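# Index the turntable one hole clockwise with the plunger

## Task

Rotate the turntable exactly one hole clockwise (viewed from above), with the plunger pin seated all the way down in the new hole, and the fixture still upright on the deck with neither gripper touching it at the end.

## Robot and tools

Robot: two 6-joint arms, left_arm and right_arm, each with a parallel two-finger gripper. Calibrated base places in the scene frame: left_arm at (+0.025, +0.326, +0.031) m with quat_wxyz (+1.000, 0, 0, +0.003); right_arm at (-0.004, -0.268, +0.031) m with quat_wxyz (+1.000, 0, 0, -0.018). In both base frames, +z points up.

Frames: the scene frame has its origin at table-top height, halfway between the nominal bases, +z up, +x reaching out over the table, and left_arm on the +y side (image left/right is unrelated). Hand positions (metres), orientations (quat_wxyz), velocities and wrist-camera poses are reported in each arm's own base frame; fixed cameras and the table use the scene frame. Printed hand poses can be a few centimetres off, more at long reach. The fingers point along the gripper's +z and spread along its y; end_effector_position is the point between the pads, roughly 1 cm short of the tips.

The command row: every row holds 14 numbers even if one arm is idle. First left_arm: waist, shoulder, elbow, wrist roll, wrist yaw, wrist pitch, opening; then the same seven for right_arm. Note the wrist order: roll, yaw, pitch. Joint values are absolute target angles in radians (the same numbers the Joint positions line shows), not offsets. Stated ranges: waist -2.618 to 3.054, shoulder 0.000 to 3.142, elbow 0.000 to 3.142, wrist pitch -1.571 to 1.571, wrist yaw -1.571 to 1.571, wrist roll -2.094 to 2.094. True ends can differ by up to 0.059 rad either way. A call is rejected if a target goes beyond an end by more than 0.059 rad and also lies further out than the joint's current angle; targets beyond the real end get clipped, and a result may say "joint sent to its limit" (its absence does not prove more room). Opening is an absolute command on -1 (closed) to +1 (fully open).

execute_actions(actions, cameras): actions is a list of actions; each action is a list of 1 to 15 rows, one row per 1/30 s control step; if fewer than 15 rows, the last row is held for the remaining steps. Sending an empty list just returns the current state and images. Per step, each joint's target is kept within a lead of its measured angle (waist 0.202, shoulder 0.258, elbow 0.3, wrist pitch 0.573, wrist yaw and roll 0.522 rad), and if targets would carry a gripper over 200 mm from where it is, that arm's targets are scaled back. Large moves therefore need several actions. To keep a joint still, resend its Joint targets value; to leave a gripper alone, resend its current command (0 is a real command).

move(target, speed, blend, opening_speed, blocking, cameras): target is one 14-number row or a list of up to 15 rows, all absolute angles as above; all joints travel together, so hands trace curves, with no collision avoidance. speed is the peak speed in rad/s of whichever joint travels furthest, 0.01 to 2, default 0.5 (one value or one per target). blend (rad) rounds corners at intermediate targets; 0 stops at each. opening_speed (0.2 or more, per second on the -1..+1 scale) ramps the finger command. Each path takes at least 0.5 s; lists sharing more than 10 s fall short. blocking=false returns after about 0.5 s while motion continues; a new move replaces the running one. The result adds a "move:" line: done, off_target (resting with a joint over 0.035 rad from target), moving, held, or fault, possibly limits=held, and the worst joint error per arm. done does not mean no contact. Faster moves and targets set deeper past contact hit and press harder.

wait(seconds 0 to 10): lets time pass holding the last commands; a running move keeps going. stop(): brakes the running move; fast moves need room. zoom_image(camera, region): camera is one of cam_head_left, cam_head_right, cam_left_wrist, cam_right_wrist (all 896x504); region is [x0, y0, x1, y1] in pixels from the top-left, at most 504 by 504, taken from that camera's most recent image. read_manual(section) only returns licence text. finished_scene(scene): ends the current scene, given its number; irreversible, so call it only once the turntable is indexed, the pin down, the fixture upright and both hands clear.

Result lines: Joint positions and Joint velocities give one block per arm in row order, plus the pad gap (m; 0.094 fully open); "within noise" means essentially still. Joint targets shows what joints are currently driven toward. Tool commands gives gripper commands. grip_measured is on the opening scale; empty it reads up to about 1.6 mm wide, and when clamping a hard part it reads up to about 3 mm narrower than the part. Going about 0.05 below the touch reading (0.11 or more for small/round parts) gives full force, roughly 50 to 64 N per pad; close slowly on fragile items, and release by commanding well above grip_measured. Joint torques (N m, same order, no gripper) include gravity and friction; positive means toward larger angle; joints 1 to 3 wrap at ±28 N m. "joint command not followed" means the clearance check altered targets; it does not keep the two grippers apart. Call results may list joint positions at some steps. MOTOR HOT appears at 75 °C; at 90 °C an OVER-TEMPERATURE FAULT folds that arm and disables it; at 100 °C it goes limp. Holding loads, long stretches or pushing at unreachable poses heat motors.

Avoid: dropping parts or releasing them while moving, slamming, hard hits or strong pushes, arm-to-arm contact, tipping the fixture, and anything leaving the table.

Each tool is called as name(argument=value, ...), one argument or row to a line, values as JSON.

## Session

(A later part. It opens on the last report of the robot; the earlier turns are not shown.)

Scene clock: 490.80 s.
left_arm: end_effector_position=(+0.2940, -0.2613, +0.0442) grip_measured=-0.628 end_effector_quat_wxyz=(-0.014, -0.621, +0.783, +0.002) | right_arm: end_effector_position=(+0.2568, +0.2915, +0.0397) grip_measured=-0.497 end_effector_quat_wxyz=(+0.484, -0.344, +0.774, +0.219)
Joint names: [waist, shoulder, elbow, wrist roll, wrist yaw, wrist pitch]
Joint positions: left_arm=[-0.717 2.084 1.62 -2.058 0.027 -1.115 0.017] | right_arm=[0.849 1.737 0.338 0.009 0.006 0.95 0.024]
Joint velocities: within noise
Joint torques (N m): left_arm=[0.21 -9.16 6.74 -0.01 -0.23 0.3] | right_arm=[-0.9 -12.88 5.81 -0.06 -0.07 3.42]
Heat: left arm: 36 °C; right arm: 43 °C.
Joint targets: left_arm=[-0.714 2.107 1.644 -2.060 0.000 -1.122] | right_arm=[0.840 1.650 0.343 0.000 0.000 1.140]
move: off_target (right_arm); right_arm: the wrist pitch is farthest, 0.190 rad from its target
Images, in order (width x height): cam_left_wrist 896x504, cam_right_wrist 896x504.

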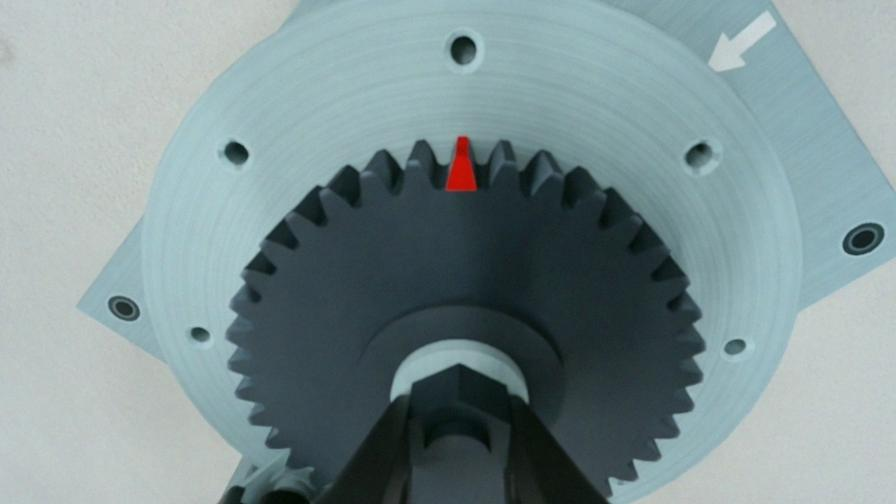

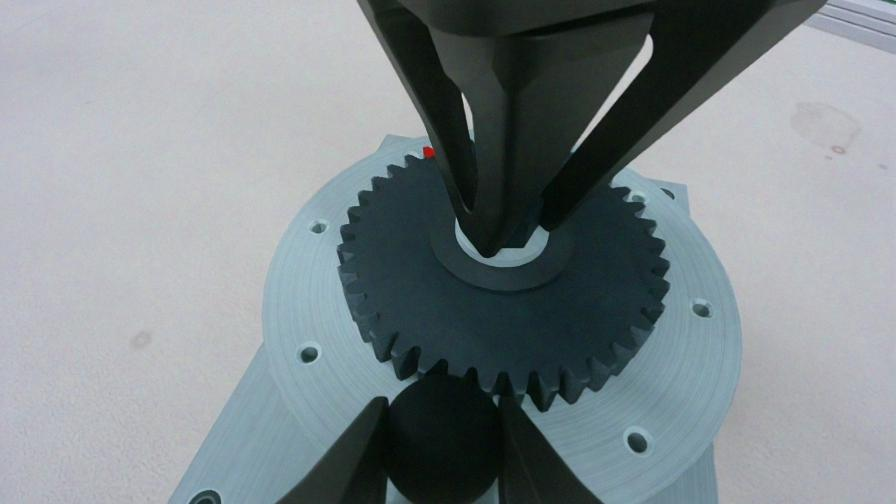

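move(
  target=[-0.714,2.107,1.644,-2.06,0,-1.122,-0.8,0.84,1.61,0.375,0,0,1.16,-0.85],
  speed=0.1,
  cameras=["cam_right_wrist","cam_left_wrist"],
)

zoom_image(
  camera="cam_left_wrist",
  region=[150, 420, 350, 504],
)

Scene clock: 499.53 s.
left_arm: end_effector_position=(+0.2929, -0.2625, +0.0442) grip_measured=-0.628 end_effector_quat_wxyz=(-0.016, -0.620, +0.784, +0.001) | right_arm: end_effector_position=(+0.2557, +0.2904, +0.0425) grip_measured=-0.497 end_effector_quat_wxyz=(+0.483, -0.344, +0.775, +0.218)
Joint names: [waist, shoulder, elbow, wrist roll, wrist yaw, wrist pitch]
Joint positions: left_arm=[-0.719 2.084 1.62 -2.058 0.031 -1.115 0.017] | right_arm=[0.849 1.71 0.337 0.009 0.006 0.919 0.024]
Joint velocities: within noise
Joint torques (N m): left_arm=[0.44 -9.2 6.76 -0.01 -0.29 0.29] | right_arm=[-0.87 -13.81 9.24 -0.06 -0.07 3.88]
Heat: left arm: 36 °C; right arm: 46 °C.
Joint targets: left_arm=[-0.714 2.107 1.644 -2.060 0.000 -1.122] | right_arm=[0.840 1.610 0.375 0.000 0.000 1.160]
move: off_target (right_arm); right_arm: the wrist pitch is farthest, 0.241 rad from its target
Images, in order (width x height): cam_left_wrist 896x504, cam_right_wrist 896x504.

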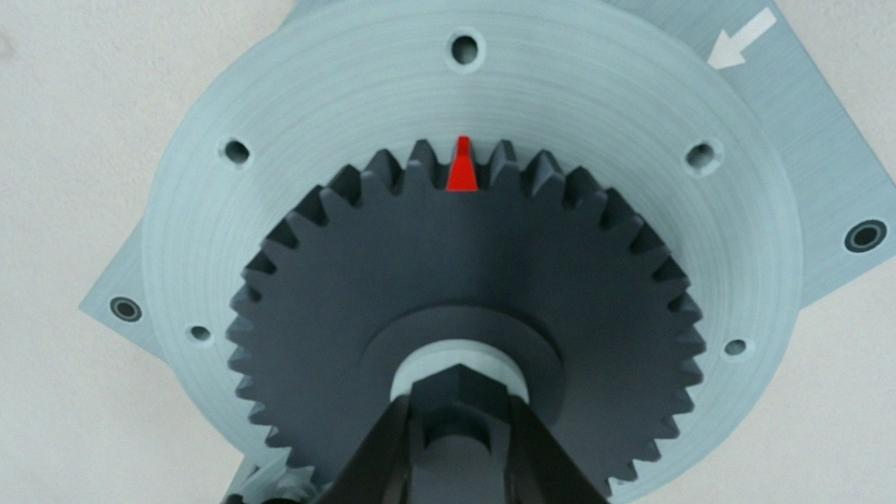

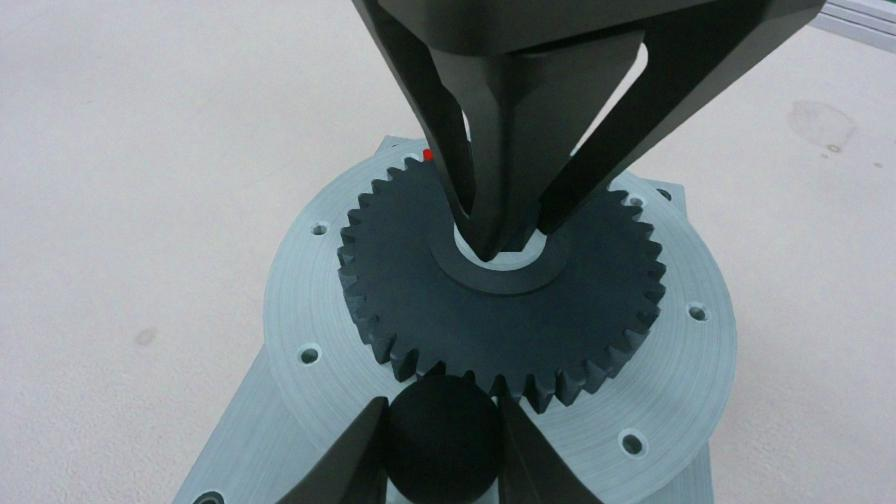

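Scaled by 2.520 from the camera's 896x504 image, which has a finer 1280x720 frame.

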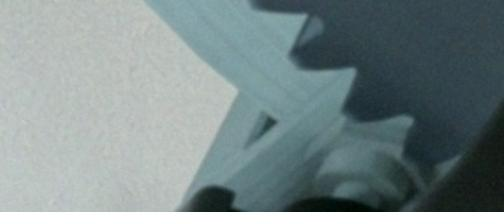

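move(
  target=[-0.714,2.107,1.644,-2.06,0,-1.122,-0.8,0.84,1.58,0.405,0,0,1.17,-0.85],
  speed=0.1,
  cameras=["cam_right_wrist","cam_left_wrist"],
)

move(
  target=[-0.714,2.107,1.644,-1.94,0,-1.122,-0.8,0.84,1.58,0.405,0,0,1.17,-0.85],
  speed=0.15,
  cameras=["cam_right_wrist","cam_left_wrist"],
)

Scene clock: 512.17 s.
left_arm: end_effector_position=(+0.2925, -0.2630, +0.0442) grip_measured=-0.628 end_effector_quat_wxyz=(-0.018, -0.620, +0.784, +0.001) | right_arm: end_effector_position=(+0.2554, +0.2900, +0.0439) grip_measured=-0.497 end_effector_quat_wxyz=(+0.479, -0.345, +0.777, +0.216)
Joint names: [waist, shoulder, elbow, wrist roll, wrist yaw, wrist pitch]
Joint positions: left_arm=[-0.719 2.084 1.62 -2.058 0.034 -1.115 0.017] | right_arm=[0.849 1.69 0.342 0.009 0.006 0.885 0.024]
Joint velocities: within noise
Joint torques (N m): left_arm=[0.42 -9.18 6.74 -0.01 -0.31 0.31] | right_arm=[-0.92 -14.58 11.81 -0.07 -0.07 4.29]
Heat: left arm: 36 °C; right arm: 56 °C.
Joint targets: left_arm=[-0.714 2.107 1.644 -2.060 0.000 -1.122] | right_arm=[0.840 1.580 0.405 0.000 0.000 1.170]
move: off_target (right_arm); right_arm: the wrist pitch is farthest, 0.285 rad from its target
Images, in order (width x height): cam_left_wrist 896x504, cam_right_wrist 896x504.

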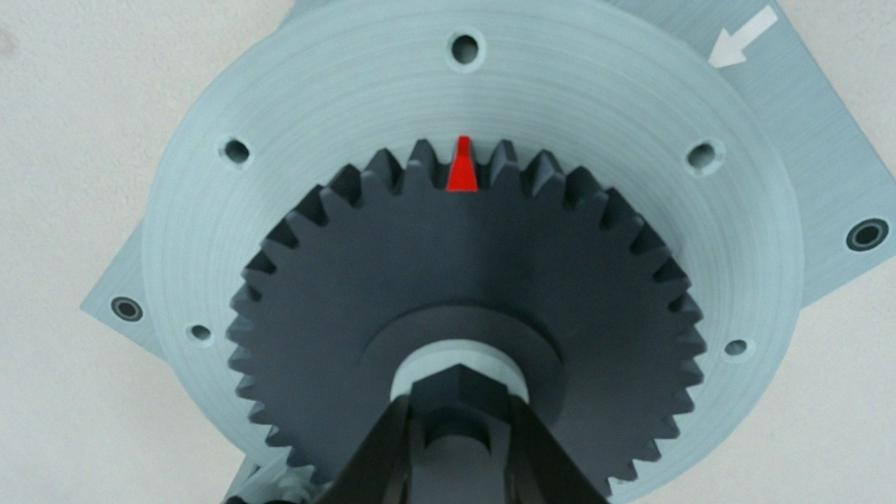

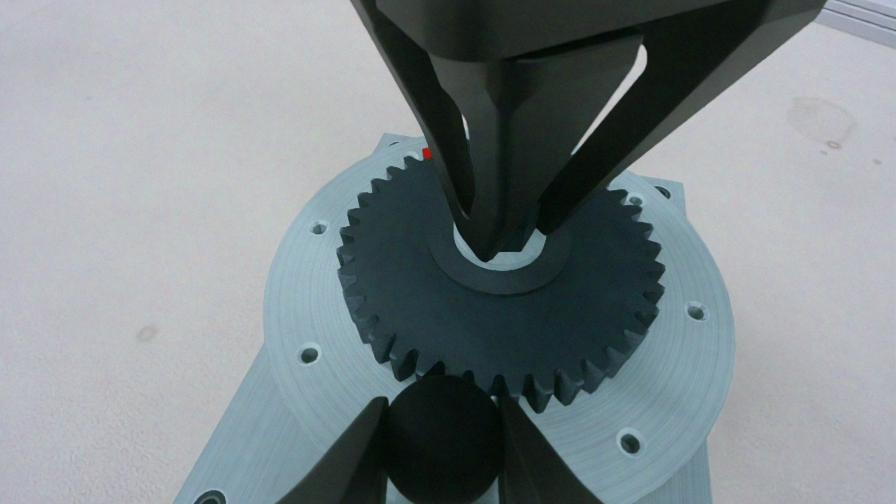

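Scene clock: 513.50 s.
left_arm: end_effector_position=(+0.2924, -0.2631, +0.0442) grip_measured=-0.628 end_effector_quat_wxyz=(-0.018, -0.579, +0.815, +0.000) | right_arm: end_effector_position=(+0.2554, +0.2900, +0.0439) grip_measured=-0.497 end_effector_quat_wxyz=(+0.479, -0.345, +0.777, +0.216)
Joint names: [waist, shoulder, elbow, wrist roll, wrist yaw, wrist pitch]
Joint positions: left_arm=[-0.719 2.084 1.62 -1.955 0.035 -1.115 0.017] | right_arm=[0.849 1.69 0.342 0.009 0.006 0.884 0.024]
Joint velocities: within noise
Joint torques (N m): left_arm=[0.42 -9.2 6.75 0.19 -0.31 0.31] | right_arm=[-0.87 -14.54 11.82 -0.07 -0.07 4.28]
Heat: left arm: 36 °C; right arm: 56 °C.
Joint targets: left_arm=[-0.714 2.107 1.644 -1.940 0.000 -1.122] | right_arm=[0.840 1.580 0.405 0.000 0.000 1.170]
move: off_target (right_arm); right_arm: the wrist pitch is farthest, 0.286 rad from its target
Images, in order (width x height): cam_left_wrist 896x504, cam_right_wrist 896x504.

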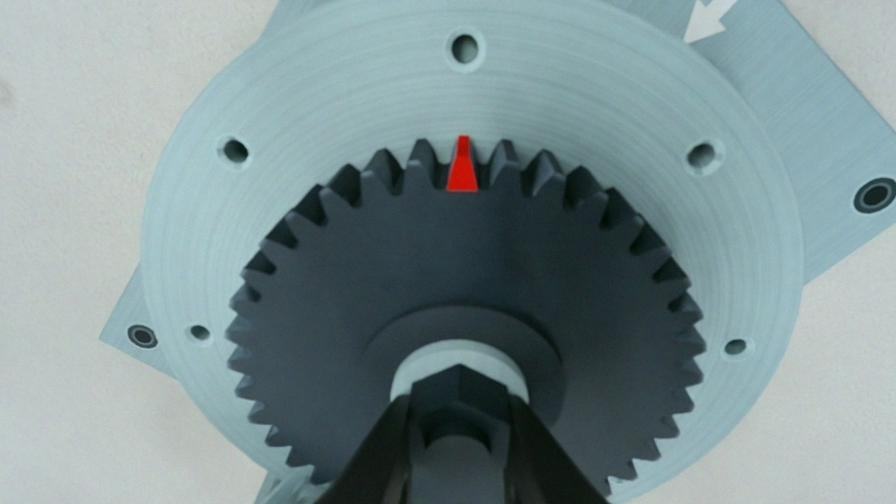

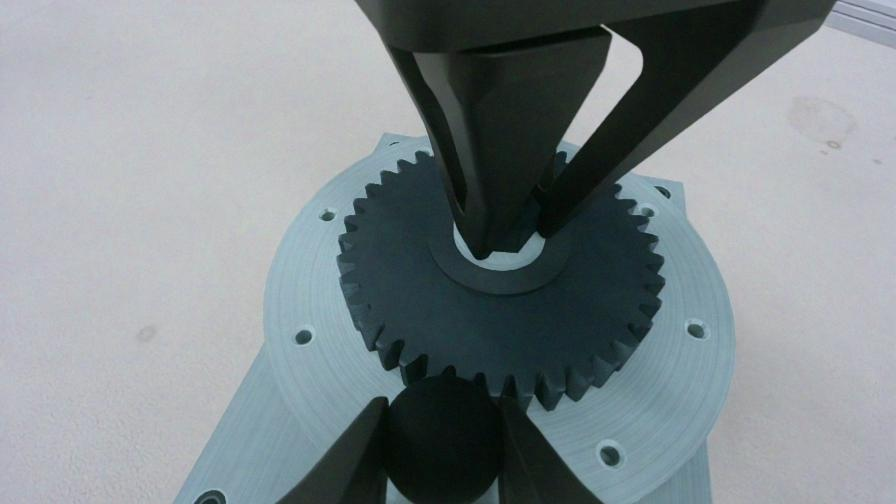

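move(
  target=[-0.714,2.107,1.644,-1.70,0,-1.122,-0.8,0.84,1.58,0.405,0,0,1.17,-0.85],
  speed=0.4,
  cameras=[],
)

move(
  target=[-0.714,2.107,1.644,-1.70,0,-1.122,-0.8,0.84,1.72,0.343,0,0,1.0,-0.85],
  speed=0.12,
  cameras=["cam_right_wrist","cam_left_wrist"],
)

Scene clock: 522.47 s.
left_arm: end_effector_position=(+0.2917, -0.2628, +0.0442) grip_measured=-0.628 end_effector_quat_wxyz=(-0.019, -0.478, +0.878, -0.001) | right_arm: end_effector_position=(+0.2554, +0.2899, +0.0438) grip_measured=-0.497 end_effector_quat_wxyz=(+0.479, -0.346, +0.777, +0.216)
Joint names: [waist, shoulder, elbow, wrist roll, wrist yaw, wrist pitch]
Joint positions: left_arm=[-0.719 2.084 1.62 -1.715 0.036 -1.118 0.017] | right_arm=[0.849 1.69 0.342 0.009 0.006 0.883 0.024]
Joint velocities: within noise
Joint torques (N m): left_arm=[0.44 -9.17 6.72 0.18 -0.34 0.33] | right_arm=[-0.91 -14.6 11.81 -0.07 -0.07 4.29]
Heat: left arm: 36 °C; right arm: 59 °C.
Joint targets: left_arm=[-0.714 2.107 1.644 -1.700 0.000 -1.122] | right_arm=[0.840 1.580 0.405 0.000 0.000 1.170]
move: off_target (left_arm, right_arm); left_arm: the wrist yaw is farthest, 0.036 rad from its target; right_arm: the wrist pitch is farthest, 0.287 rad from its target
No camera images: "cameras" was empty.

Scene clock: 524.27 s.
left_arm: end_effector_position=(+0.2917, -0.2628, +0.0442) grip_measured=-0.628 end_effector_quat_wxyz=(-0.019, -0.477, +0.878, -0.001) | right_arm: end_effector_position=(+0.2548, +0.2894, +0.0399) grip_measured=-0.497 end_effector_quat_wxyz=(+0.480, -0.345, +0.777, +0.217)
Joint names: [waist, shoulder, elbow, wrist roll, wrist yaw, wrist pitch]
Joint positions: left_arm=[-0.719 2.084 1.62 -1.715 0.036 -1.118 0.017] | right_arm=[0.849 1.714 0.334 0.009 0.006 0.917 0.024]
Joint velocities: within noise
Joint torques (N m): left_arm=[0.44 -9.17 6.75 0.18 -0.33 0.32] | right_arm=[-0.9 -5.26 6.28 -0.08 -0.07 2.42]
Heat: left arm: 36 °C; right arm: 58 °C.
Joint targets: left_arm=[-0.714 2.107 1.644 -1.700 0.000 -1.122] | right_arm=[0.840 1.720 0.343 0.000 0.000 1.000]
move: off_target (left_arm, right_arm); left_arm: the wrist yaw is farthest, 0.036 rad from its target; right_arm: the wrist pitch is farthest, 0.083 rad from its target
Images, in order (width x height): cam_left_wrist 896x504, cam_right_wrist 896x504.

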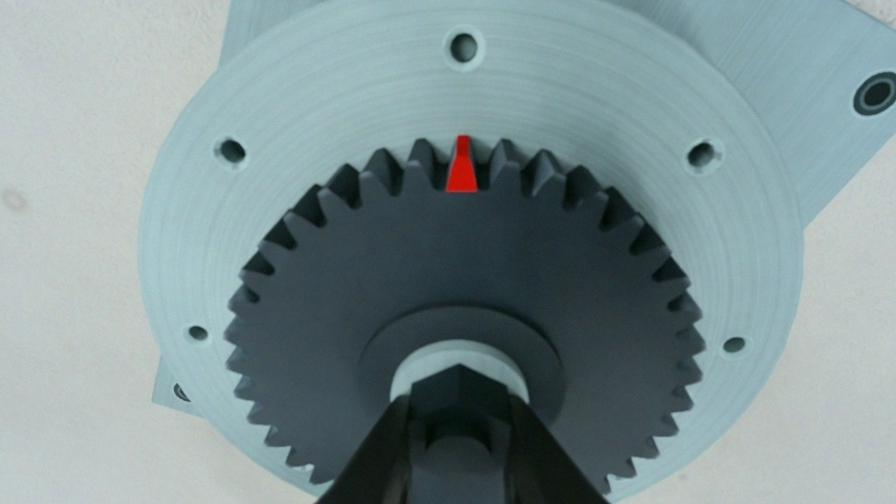

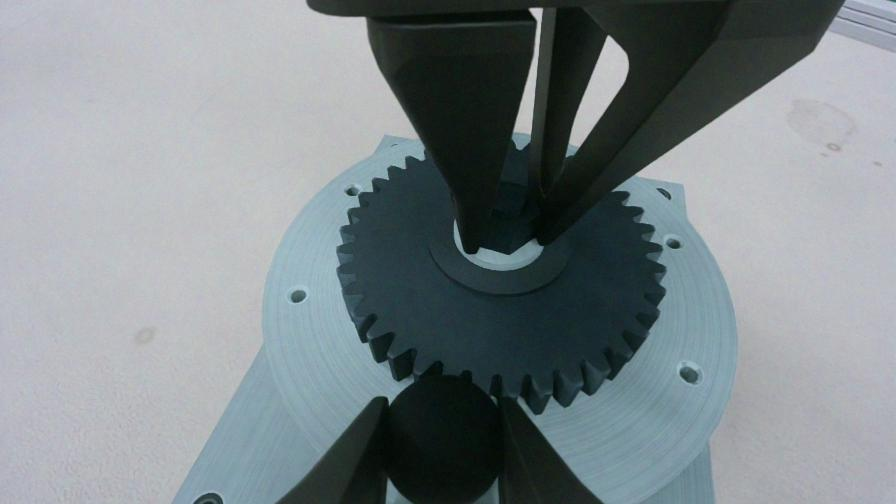

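move(
  target=[-0.714,2.107,1.644,-1.33,0,-1.122,-0.8,0.84,1.765,0.34,0,0,0.97,-0.85],
  speed=0.25,
  cameras=["cam_right_wrist","cam_left_wrist"],
)

Scene clock: 534.50 s.
left_arm: end_effector_position=(+0.2923, -0.2609, +0.0442) grip_measured=-0.628 end_effector_quat_wxyz=(-0.015, -0.324, +0.946, +0.000) | right_arm: end_effector_position=(+0.2565, +0.2912, +0.0389) grip_measured=-0.497 end_effector_quat_wxyz=(+0.486, -0.344, +0.773, +0.219)
Joint names: [waist, shoulder, elbow, wrist roll, wrist yaw, wrist pitch]
Joint positions: left_arm=[-0.719 2.084 1.62 -1.379 0.026 -1.121 0.017] | right_arm=[0.849 1.745 0.334 0.009 0.006 0.965 0.024]
Joint velocities: within noise
Joint torques (N m): left_arm=[0.44 -9.17 6.72 0.59 -0.25 0.35] | right_arm=[-0.92 -4.26 5.87 -0.07 -0.08 1.74]
Heat: left arm: 36 °C; right arm: 54 °C.
Joint targets: left_arm=[-0.714 2.107 1.644 -1.330 0.000 -1.122] | right_arm=[0.840 1.765 0.340 0.000 0.000 0.970]
move: off_target (left_arm); left_arm: the wrist roll is farthest, 0.049 rad from its target
Images, in order (width x height): cam_left_wrist 896x504, cam_right_wrist 896x504.

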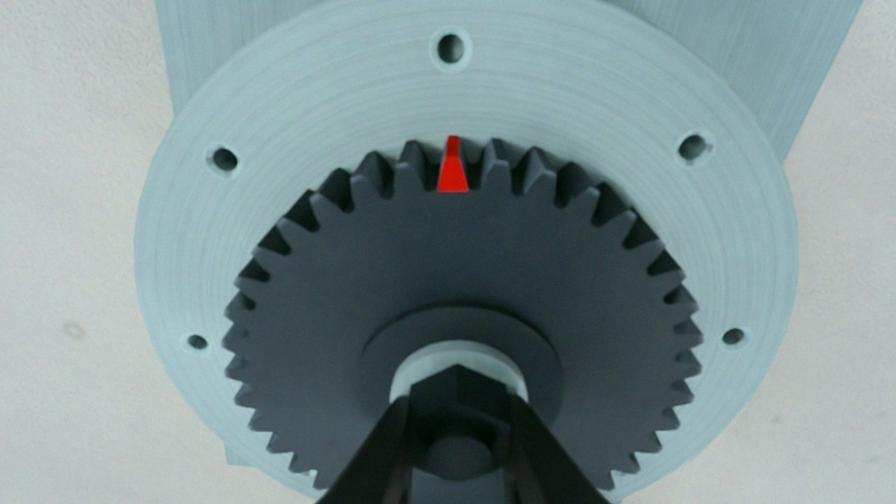

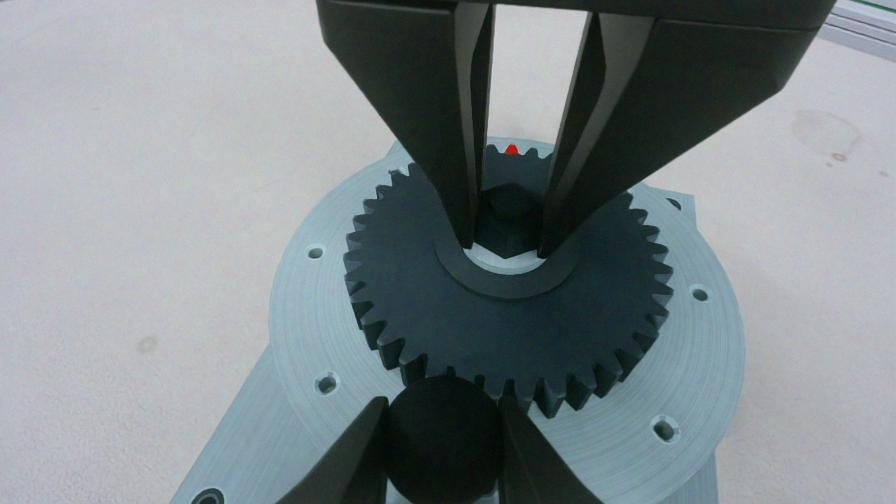

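move(
  target=[-0.714,2.107,1.644,-1.25,0,-1.122,-0.8,0.84,1.775,0.34,0,0,0.98,-0.85],
  speed=0.1,
  cameras=["cam_right_wrist","cam_left_wrist"],
)

Scene clock: 544.53 s.
left_arm: end_effector_position=(+0.2925, -0.2603, +0.0442) grip_measured=-0.628 end_effector_quat_wxyz=(-0.014, -0.286, +0.958, +0.000) | right_arm: end_effector_position=(+0.2570, +0.2919, +0.0389) grip_measured=-0.497 end_effector_quat_wxyz=(+0.488, -0.343, +0.772, +0.221)
Joint names: [waist, shoulder, elbow, wrist roll, wrist yaw, wrist pitch]
Joint positions: left_arm=[-0.719 2.084 1.62 -1.3 0.023 -1.122 0.017] | right_arm=[0.849 1.754 0.334 0.009 0.005 0.979 0.024]
Joint velocities: within noise
Joint torques (N m): left_arm=[0.4 -9.09 6.75 0.59 -0.21 0.37] | right_arm=[-0.95 -4.26 5.82 -0.07 -0.07 1.7]
Heat: left arm: 36 °C; right arm: 50 °C.
Joint targets: left_arm=[-0.714 2.107 1.644 -1.250 0.000 -1.122] | right_arm=[0.840 1.775 0.340 0.000 0.000 0.980]
move: off_target (left_arm); left_arm: the wrist roll is farthest, 0.050 rad from its target
Images, in order (width x height): cam_left_wrist 896x504, cam_right_wrist 896x504.

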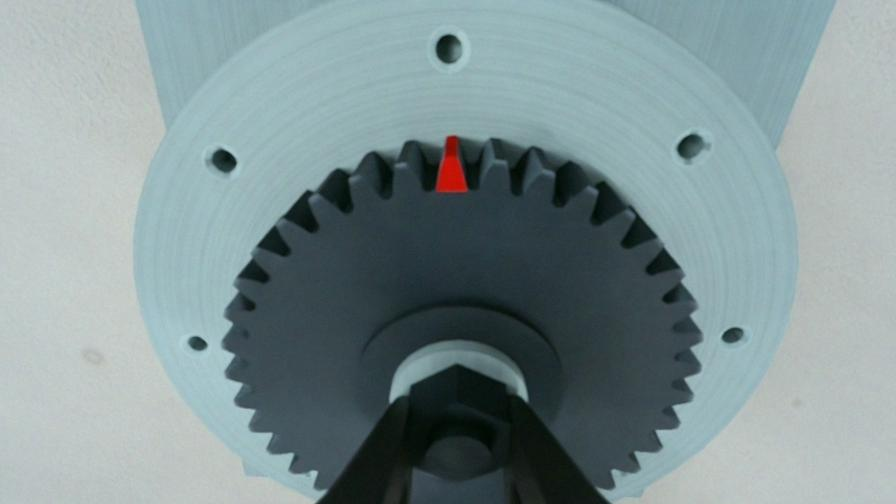

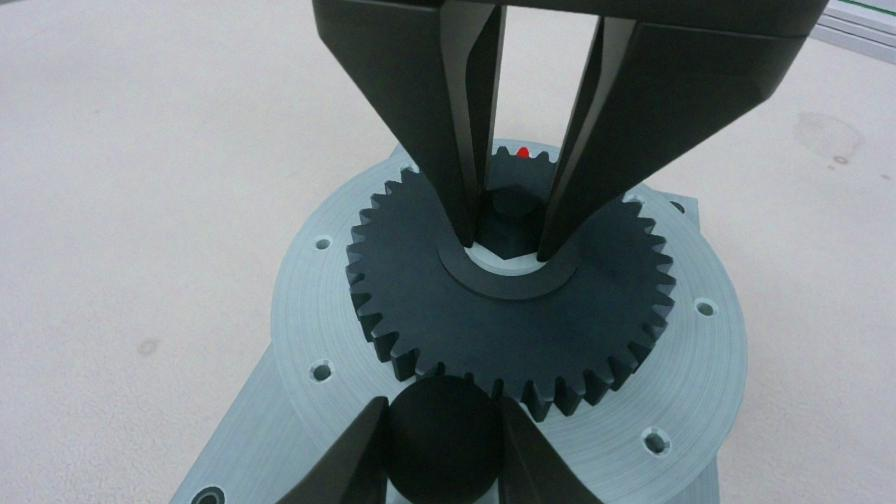

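move(
  target=[-0.714,2.107,1.644,-1.21,0,-1.122,-0.8,0.84,1.785,0.34,0,0,0.99,-0.85],
  speed=0.05,
  cameras=["cam_right_wrist"],
)

Scene clock: 551.60 s.
left_arm: end_effector_position=(+0.2929, -0.2599, +0.0442) grip_measured=-0.628 end_effector_quat_wxyz=(-0.013, -0.267, +0.963, +0.001) | right_arm: end_effector_position=(+0.2572, +0.2928, +0.0389) grip_measured=-0.497 end_effector_quat_wxyz=(+0.490, -0.343, +0.770, +0.223)
Joint names: [waist, shoulder, elbow, wrist roll, wrist yaw, wrist pitch]
Joint positions: left_arm=[-0.719 2.084 1.62 -1.261 0.02 -1.122 0.017] | right_arm=[0.849 1.763 0.334 0.009 0.003 0.994 0.024]
Joint velocities: within noise
Joint torques (N m): left_arm=[0.43 -9.2 6.69 0.58 -0.19 0.36] | right_arm=[-0.91 -4.26 5.76 -0.07 -0.05 1.67]
Heat: left arm: 36 °C; right arm: 49 °C.
Joint targets: left_arm=[-0.714 2.107 1.644 -1.210 0.000 -1.122] | right_arm=[0.840 1.785 0.340 0.000 0.000 0.990]
move: off_target (left_arm); left_arm: the wrist roll is farthest, 0.051 rad from its target
Images, in order (width x height): cam_right_wrist 896x504.

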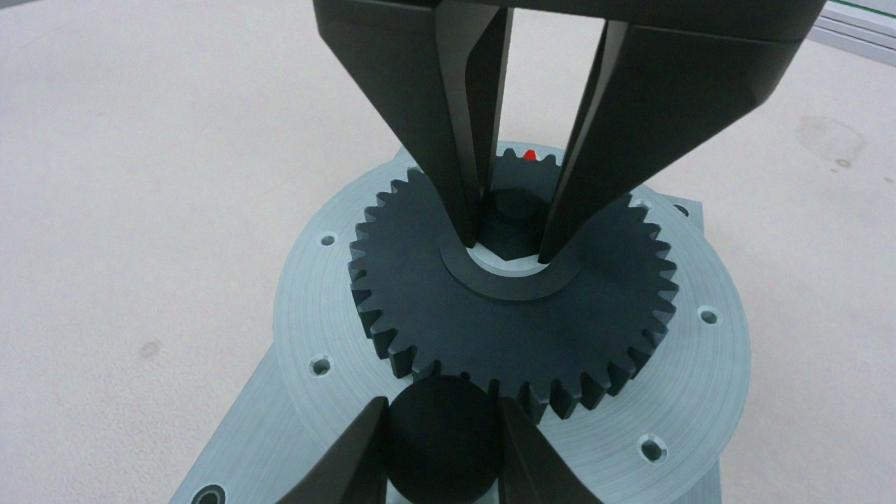

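move(
  target=[-0.714,2.107,1.644,-1.18,0,-1.122,-0.8,0.84,1.785,0.34,0,0,1.0,-0.85],
  speed=0.05,
  cameras=["cam_right_wrist"],
)

move(
  target=[-0.714,2.107,1.644,-1.15,0,-1.122,-0.8,0.84,1.785,0.34,0,0,1.0,-0.85],
  speed=0.05,
  cameras=["cam_right_wrist","cam_left_wrist"],
)

Scene clock: 560.83 s.
left_arm: end_effector_position=(+0.2928, -0.2598, +0.0442) grip_measured=-0.628 end_effector_quat_wxyz=(-0.012, -0.251, +0.968, +0.001) | right_arm: end_effector_position=(+0.2572, +0.2929, +0.0391) grip_measured=-0.497 end_effector_quat_wxyz=(+0.490, -0.343, +0.770, +0.223)
Joint names: [waist, shoulder, elbow, wrist roll, wrist yaw, wrist pitch]
Joint positions: left_arm=[-0.719 2.084 1.62 -1.226 0.02 -1.122 0.017] | right_arm=[0.849 1.763 0.334 0.009 0.003 0.994 0.024]
Joint velocities: within noise
Joint torques (N m): left_arm=[0.44 -9.13 6.74 0.53 -0.18 0.37] | right_arm=[-0.92 -4.26 5.75 -0.08 -0.04 1.75]
Heat: left arm: 36 °C; right arm: 47 °C.
Joint targets: left_arm=[-0.714 2.107 1.644 -1.180 0.000 -1.122] | right_arm=[0.840 1.785 0.340 0.000 0.000 1.000]
move: off_target (left_arm); left_arm: the wrist roll is farthest, 0.046 rad from its target
Images, in order (width x height): cam_right_wrist 896x504.

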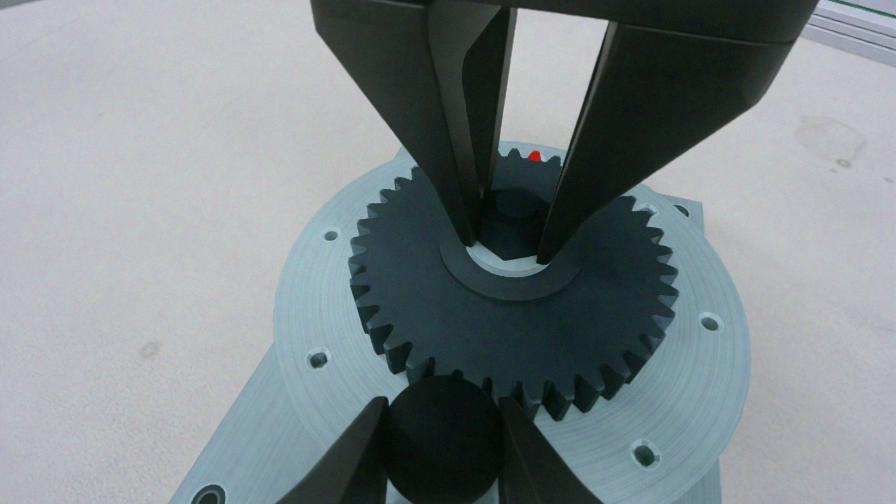

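Scene clock: 561.87 s.
left_arm: end_effector_position=(+0.2929, -0.2597, +0.0442) grip_measured=-0.628 end_effector_quat_wxyz=(-0.012, -0.236, +0.972, +0.001) | right_arm: end_effector_position=(+0.2566, +0.2927, +0.0355) grip_measured=-0.497 end_effector_quat_wxyz=(+0.486, -0.345, +0.772, +0.222)
Joint names: [waist, shoulder, elbow, wrist roll, wrist yaw, wrist pitch]
Joint positions: left_arm=[-0.719 2.084 1.62 -1.196 0.019 -1.122 0.017] | right_arm=[0.849 1.773 0.334 0.009 0.001 0.994 0.024]
Joint velocities: within noise
Joint torques (N m): left_arm=[0.42 -9.18 6.75 0.52 -0.17 0.37] | right_arm=[-0.9 -5.04 5.61 -0.08 -0.02 1.75]
Heat: left arm: 36 °C; right arm: 47 °C.
Joint targets: left_arm=[-0.714 2.107 1.644 -1.150 0.000 -1.122] | right_arm=[0.840 1.785 0.340 0.000 0.000 1.000]
move: off_target (left_arm); left_arm: the wrist roll is farthest, 0.046 rad from its target
Images, in order (width x height): cam_left_wrist 896x504, cam_right_wrist 896x504.

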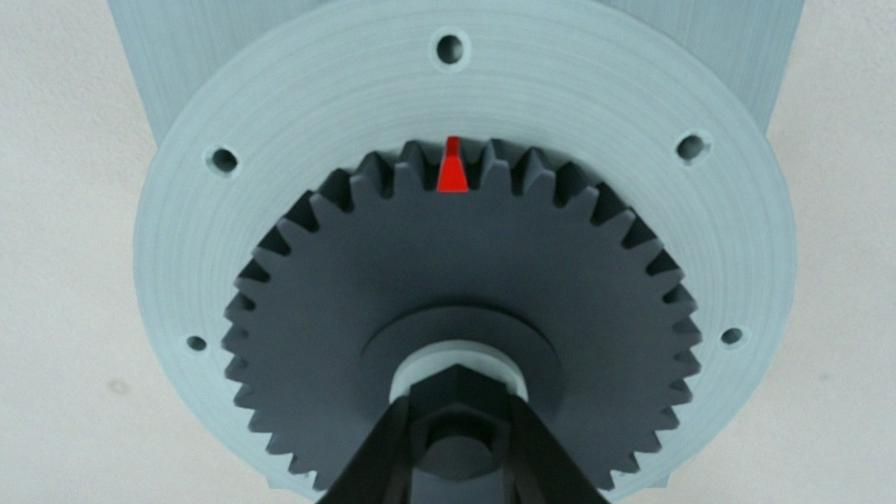

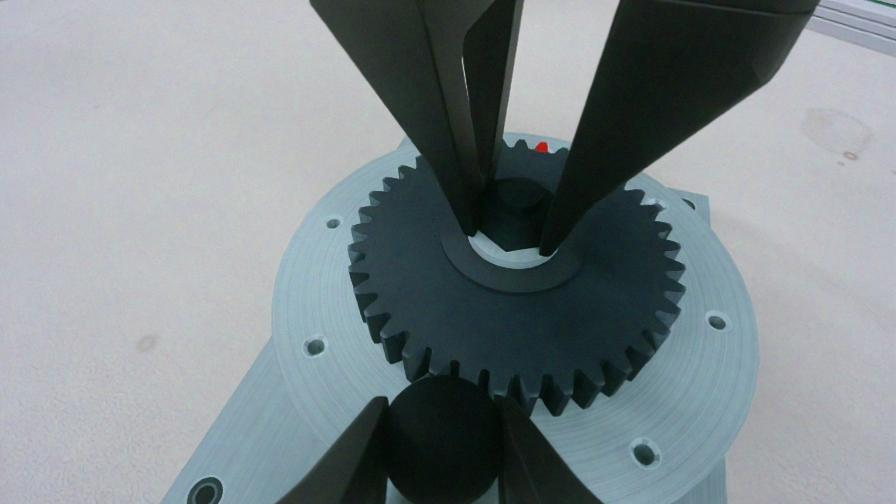

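move(
  target=[-0.714,2.107,1.644,-1.15,0,-1.122,-0.8,0.84,1.785,0.34,0,0,1.0,0],
  opening_speed=0.5,
  cameras=["cam_right_wrist","cam_left_wrist"],
)

zoom_image(
  camera="cam_right_wrist",
  region=[300, 300, 700, 504],
)

Scene clock: 569.17 s.
left_arm: end_effector_position=(+0.2929, -0.2597, +0.0442) grip_measured=-0.628 end_effector_quat_wxyz=(-0.012, -0.236, +0.972, +0.001) | right_arm: end_effector_position=(+0.2567, +0.2928, +0.0358) grip_measured=-0.002 end_effector_quat_wxyz=(+0.486, -0.344, +0.772, +0.222)
Joint names: [waist, shoulder, elbow, wrist roll, wrist yaw, wrist pitch]
Joint positions: left_arm=[-0.719 2.084 1.62 -1.195 0.019 -1.122 0.017] | right_arm=[0.849 1.773 0.334 0.009 0.001 0.996 0.047]
Joint velocities: within noise
Joint torques (N m): left_arm=[0.43 -9.14 6.74 0.53 -0.17 0.37] | right_arm=[-0.87 -5.04 5.59 -0.06 -0.03 1.74]
Heat: left arm: 36 °C; right arm: 46 °C.
Joint targets: left_arm=[-0.714 2.107 1.644 -1.150 0.000 -1.122] | right_arm=[0.840 1.785 0.340 0.000 0.000 1.000]
move: off_target (left_arm); left_arm: the wrist roll is farthest, 0.045 rad from its target
Images, in order (width x height): cam_left_wrist 896x504, cam_right_wrist 896x504.

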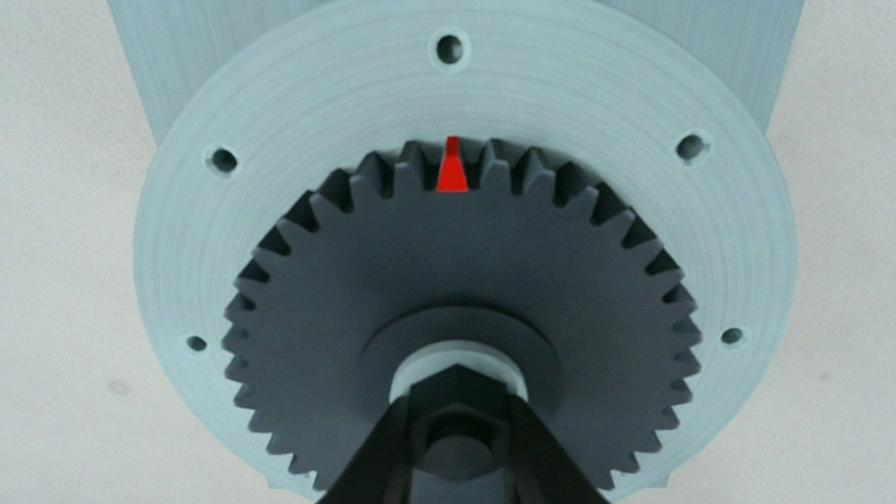

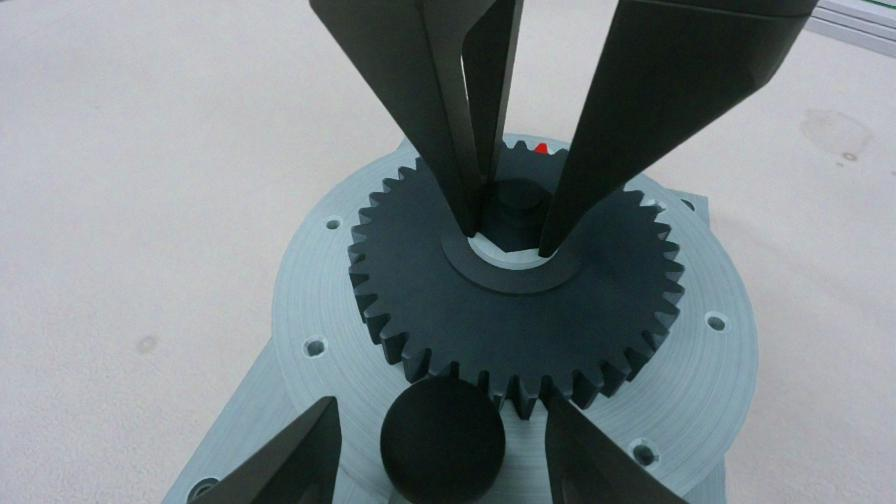

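Scaled by 1.260 from the camera's 896x504 image, which has a finer 1280x720 frame.

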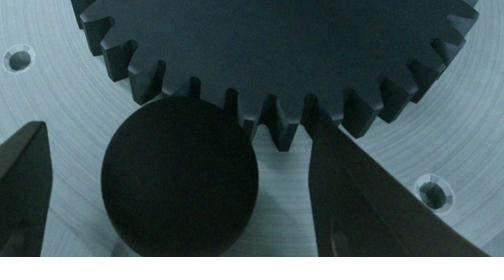

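move(
  target=[
    [-0.714,2.107,1.644,-1.19,0,-1.122,-0.8,0.84,1.785,0.34,0,0,1.0,0.4],
    [-0.714,2.107,1.644,-1.19,0,-1.122,-0.4,0.84,1.785,0.34,0,0,1.0,1.0],
  ],
  speed=0.2,
  opening_speed=0.6,
  cameras=["cam_right_wrist","cam_left_wrist"],
)

zoom_image(
  camera="cam_right_wrist",
  region=[300, 300, 700, 504],
)

Scene clock: 582.53 s.
left_arm: end_effector_position=(+0.2937, -0.2587, +0.0441) grip_measured=-0.402 end_effector_quat_wxyz=(-0.009, -0.238, +0.971, +0.003) | right_arm: end_effector_position=(+0.2567, +0.2928, +0.0359) grip_measured=+0.998 end_effector_quat_wxyz=(+0.487, -0.344, +0.772, +0.222)
Joint names: [waist, shoulder, elbow, wrist roll, wrist yaw, wrist pitch]
Joint positions: left_arm=[-0.719 2.084 1.62 -1.2 0.012 -1.122 0.028] | right_arm=[0.849 1.773 0.334 0.009 0.001 0.996 0.094]
Joint velocities: within noise
Joint torques (N m): left_arm=[0.4 -9.18 6.74 0.13 -0.15 0.37] | right_arm=[-0.92 -5.01 5.6 -0.06 -0.02 1.74]
Heat: left arm: 36 °C; right arm: 46 °C.
Joint targets: left_arm=[-0.714 2.107 1.644 -1.190 0.000 -1.122] | right_arm=[0.840 1.785 0.340 0.000 0.000 1.000]
move: done
Images, in order (width x height): cam_left_wrist 896x504, cam_right_wrist 896x504.

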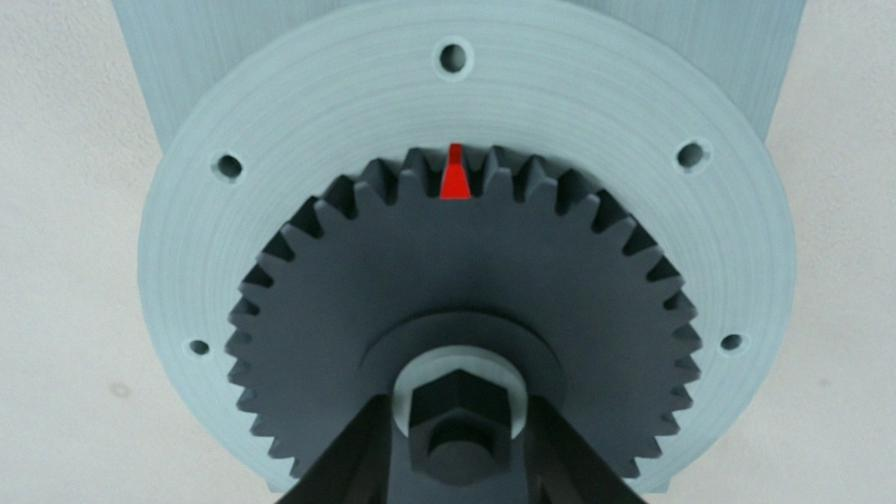

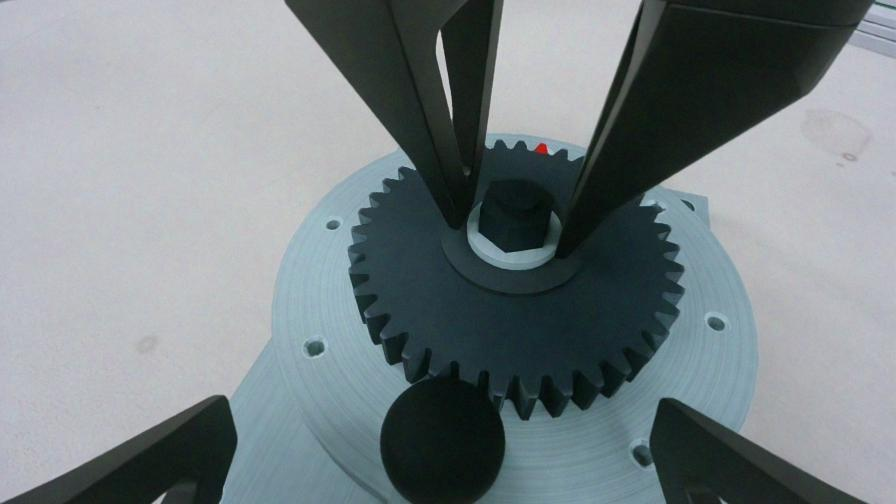

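Scaled by 1.260 from the camera's 896x504 image, which has a finer 1280x720 frame.

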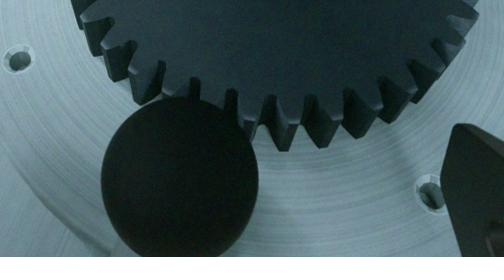

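move(
  target=[
    [-0.714,2.107,1.644,-1.19,0,-1.122,0.0,0.84,1.70,0.253,0,0,1.028,1.0],
    [-0.714,2.10,1.80,-1.19,0,-1.26,0.0,0.84,1.361,0.201,0,0,0.74,1.0],
    [-0.4,1.95,1.814,-0.5,0,-1.43,0.0,0.84,1.361,0.201,0,0,0.74,1.0],
  ],
  speed=[0.3,0.5,0.8],
  opening_speed=0.8,
)

zoom_image(
  camera="cam_head_left",
  region=[380, 260, 500, 370],
)

zoom_image(
  camera="cam_right_wrist",
  region=[290, 150, 660, 504],
)

Scene clock: 594.57 s.
left_arm: end_effector_position=(+0.3397, -0.1429, +0.1238) grip_measured=-0.002 end_effector_quat_wxyz=(-0.017, -0.056, +0.998, +0.005) | right_arm: end_effector_position=(+0.2300, +0.2625, +0.0773) grip_measured=+0.998 end_effector_quat_wxyz=(+0.499, -0.341, +0.764, +0.228)
Joint names: [waist, shoulder, elbow, wrist roll, wrist yaw, wrist pitch]
Joint positions: left_arm=[-0.398 1.983 1.789 -0.511 0.005 -1.413 0.047] | right_arm=[0.849 1.377 0.212 0.009 0.001 0.754 0.094]
Joint velocities: within noise
Joint torques (N m): left_arm=[-0.16 -13.6 6.89 0.14 -0.06 0.11] | right_arm=[-0.92 -4.77 5.7 -0.07 -0.02 1.58]
Heat: left arm: 37 °C; right arm: 45 °C.
Joint targets: left_arm=[-0.400 1.950 1.814 -0.500 0.000 -1.430] | right_arm=[0.840 1.361 0.201 0.000 0.000 0.740]
move: done

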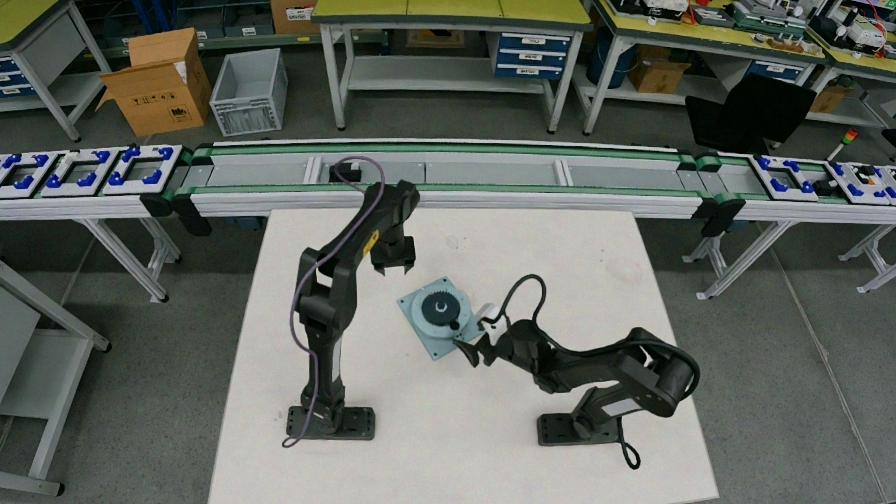

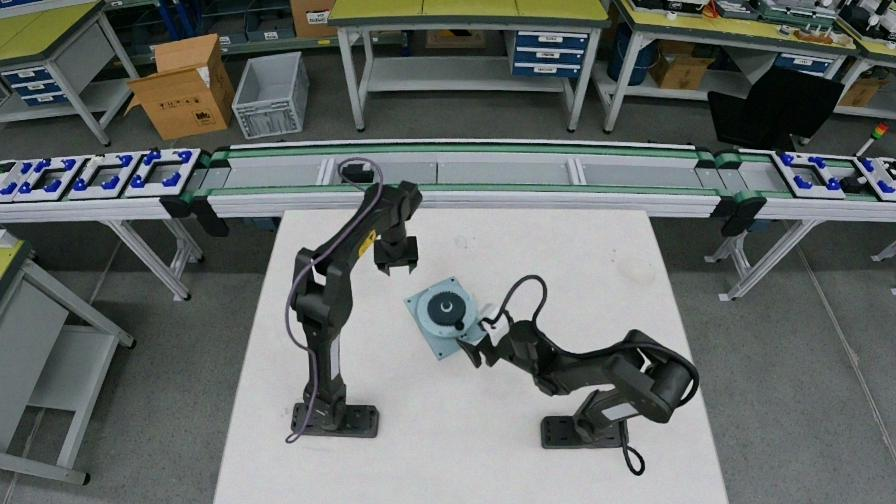

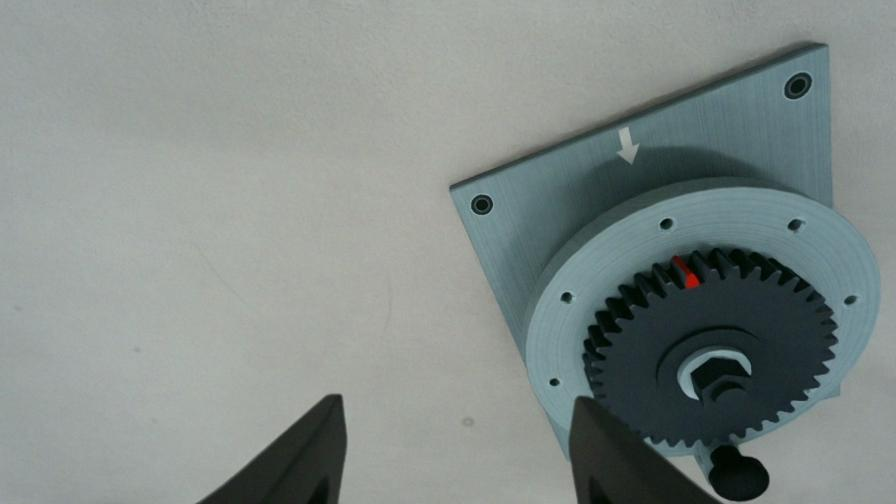

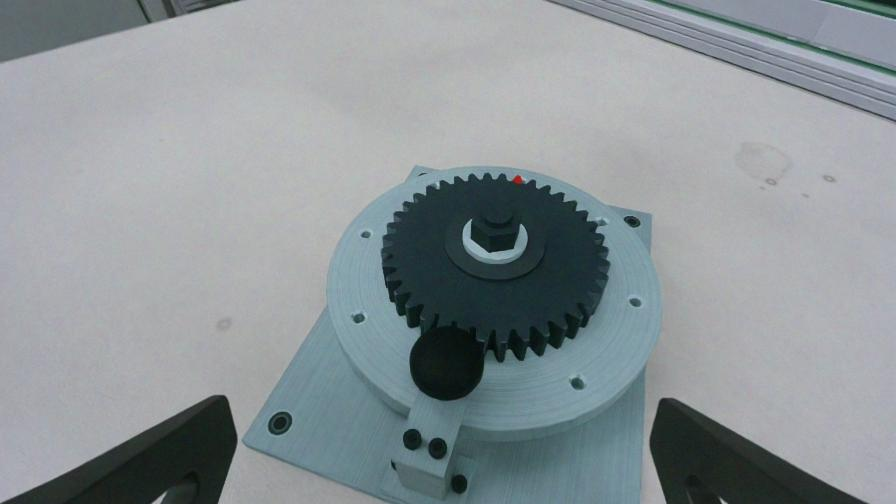

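Scaled by 4.200 from the camera's 896x504 image, which has a finer 1280x720 frame.

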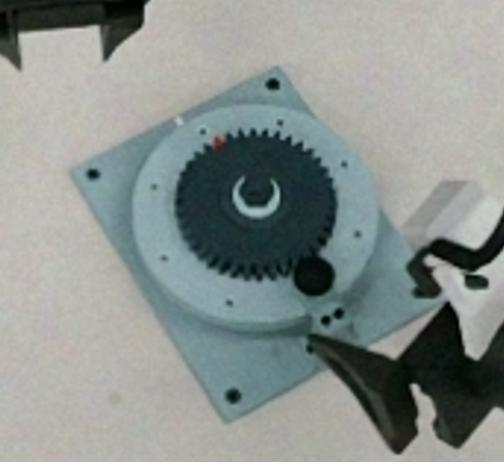

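Scaled by 1.362 from the camera's 896x504 image, which has a finer 1280x720 frame.

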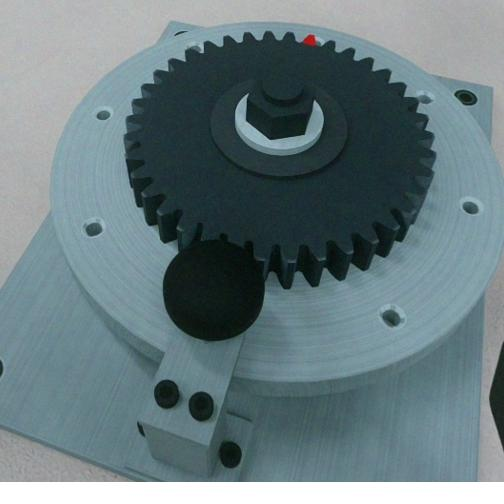

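finished_scene(
  scene=1,
)

The scene is finished: the task was done.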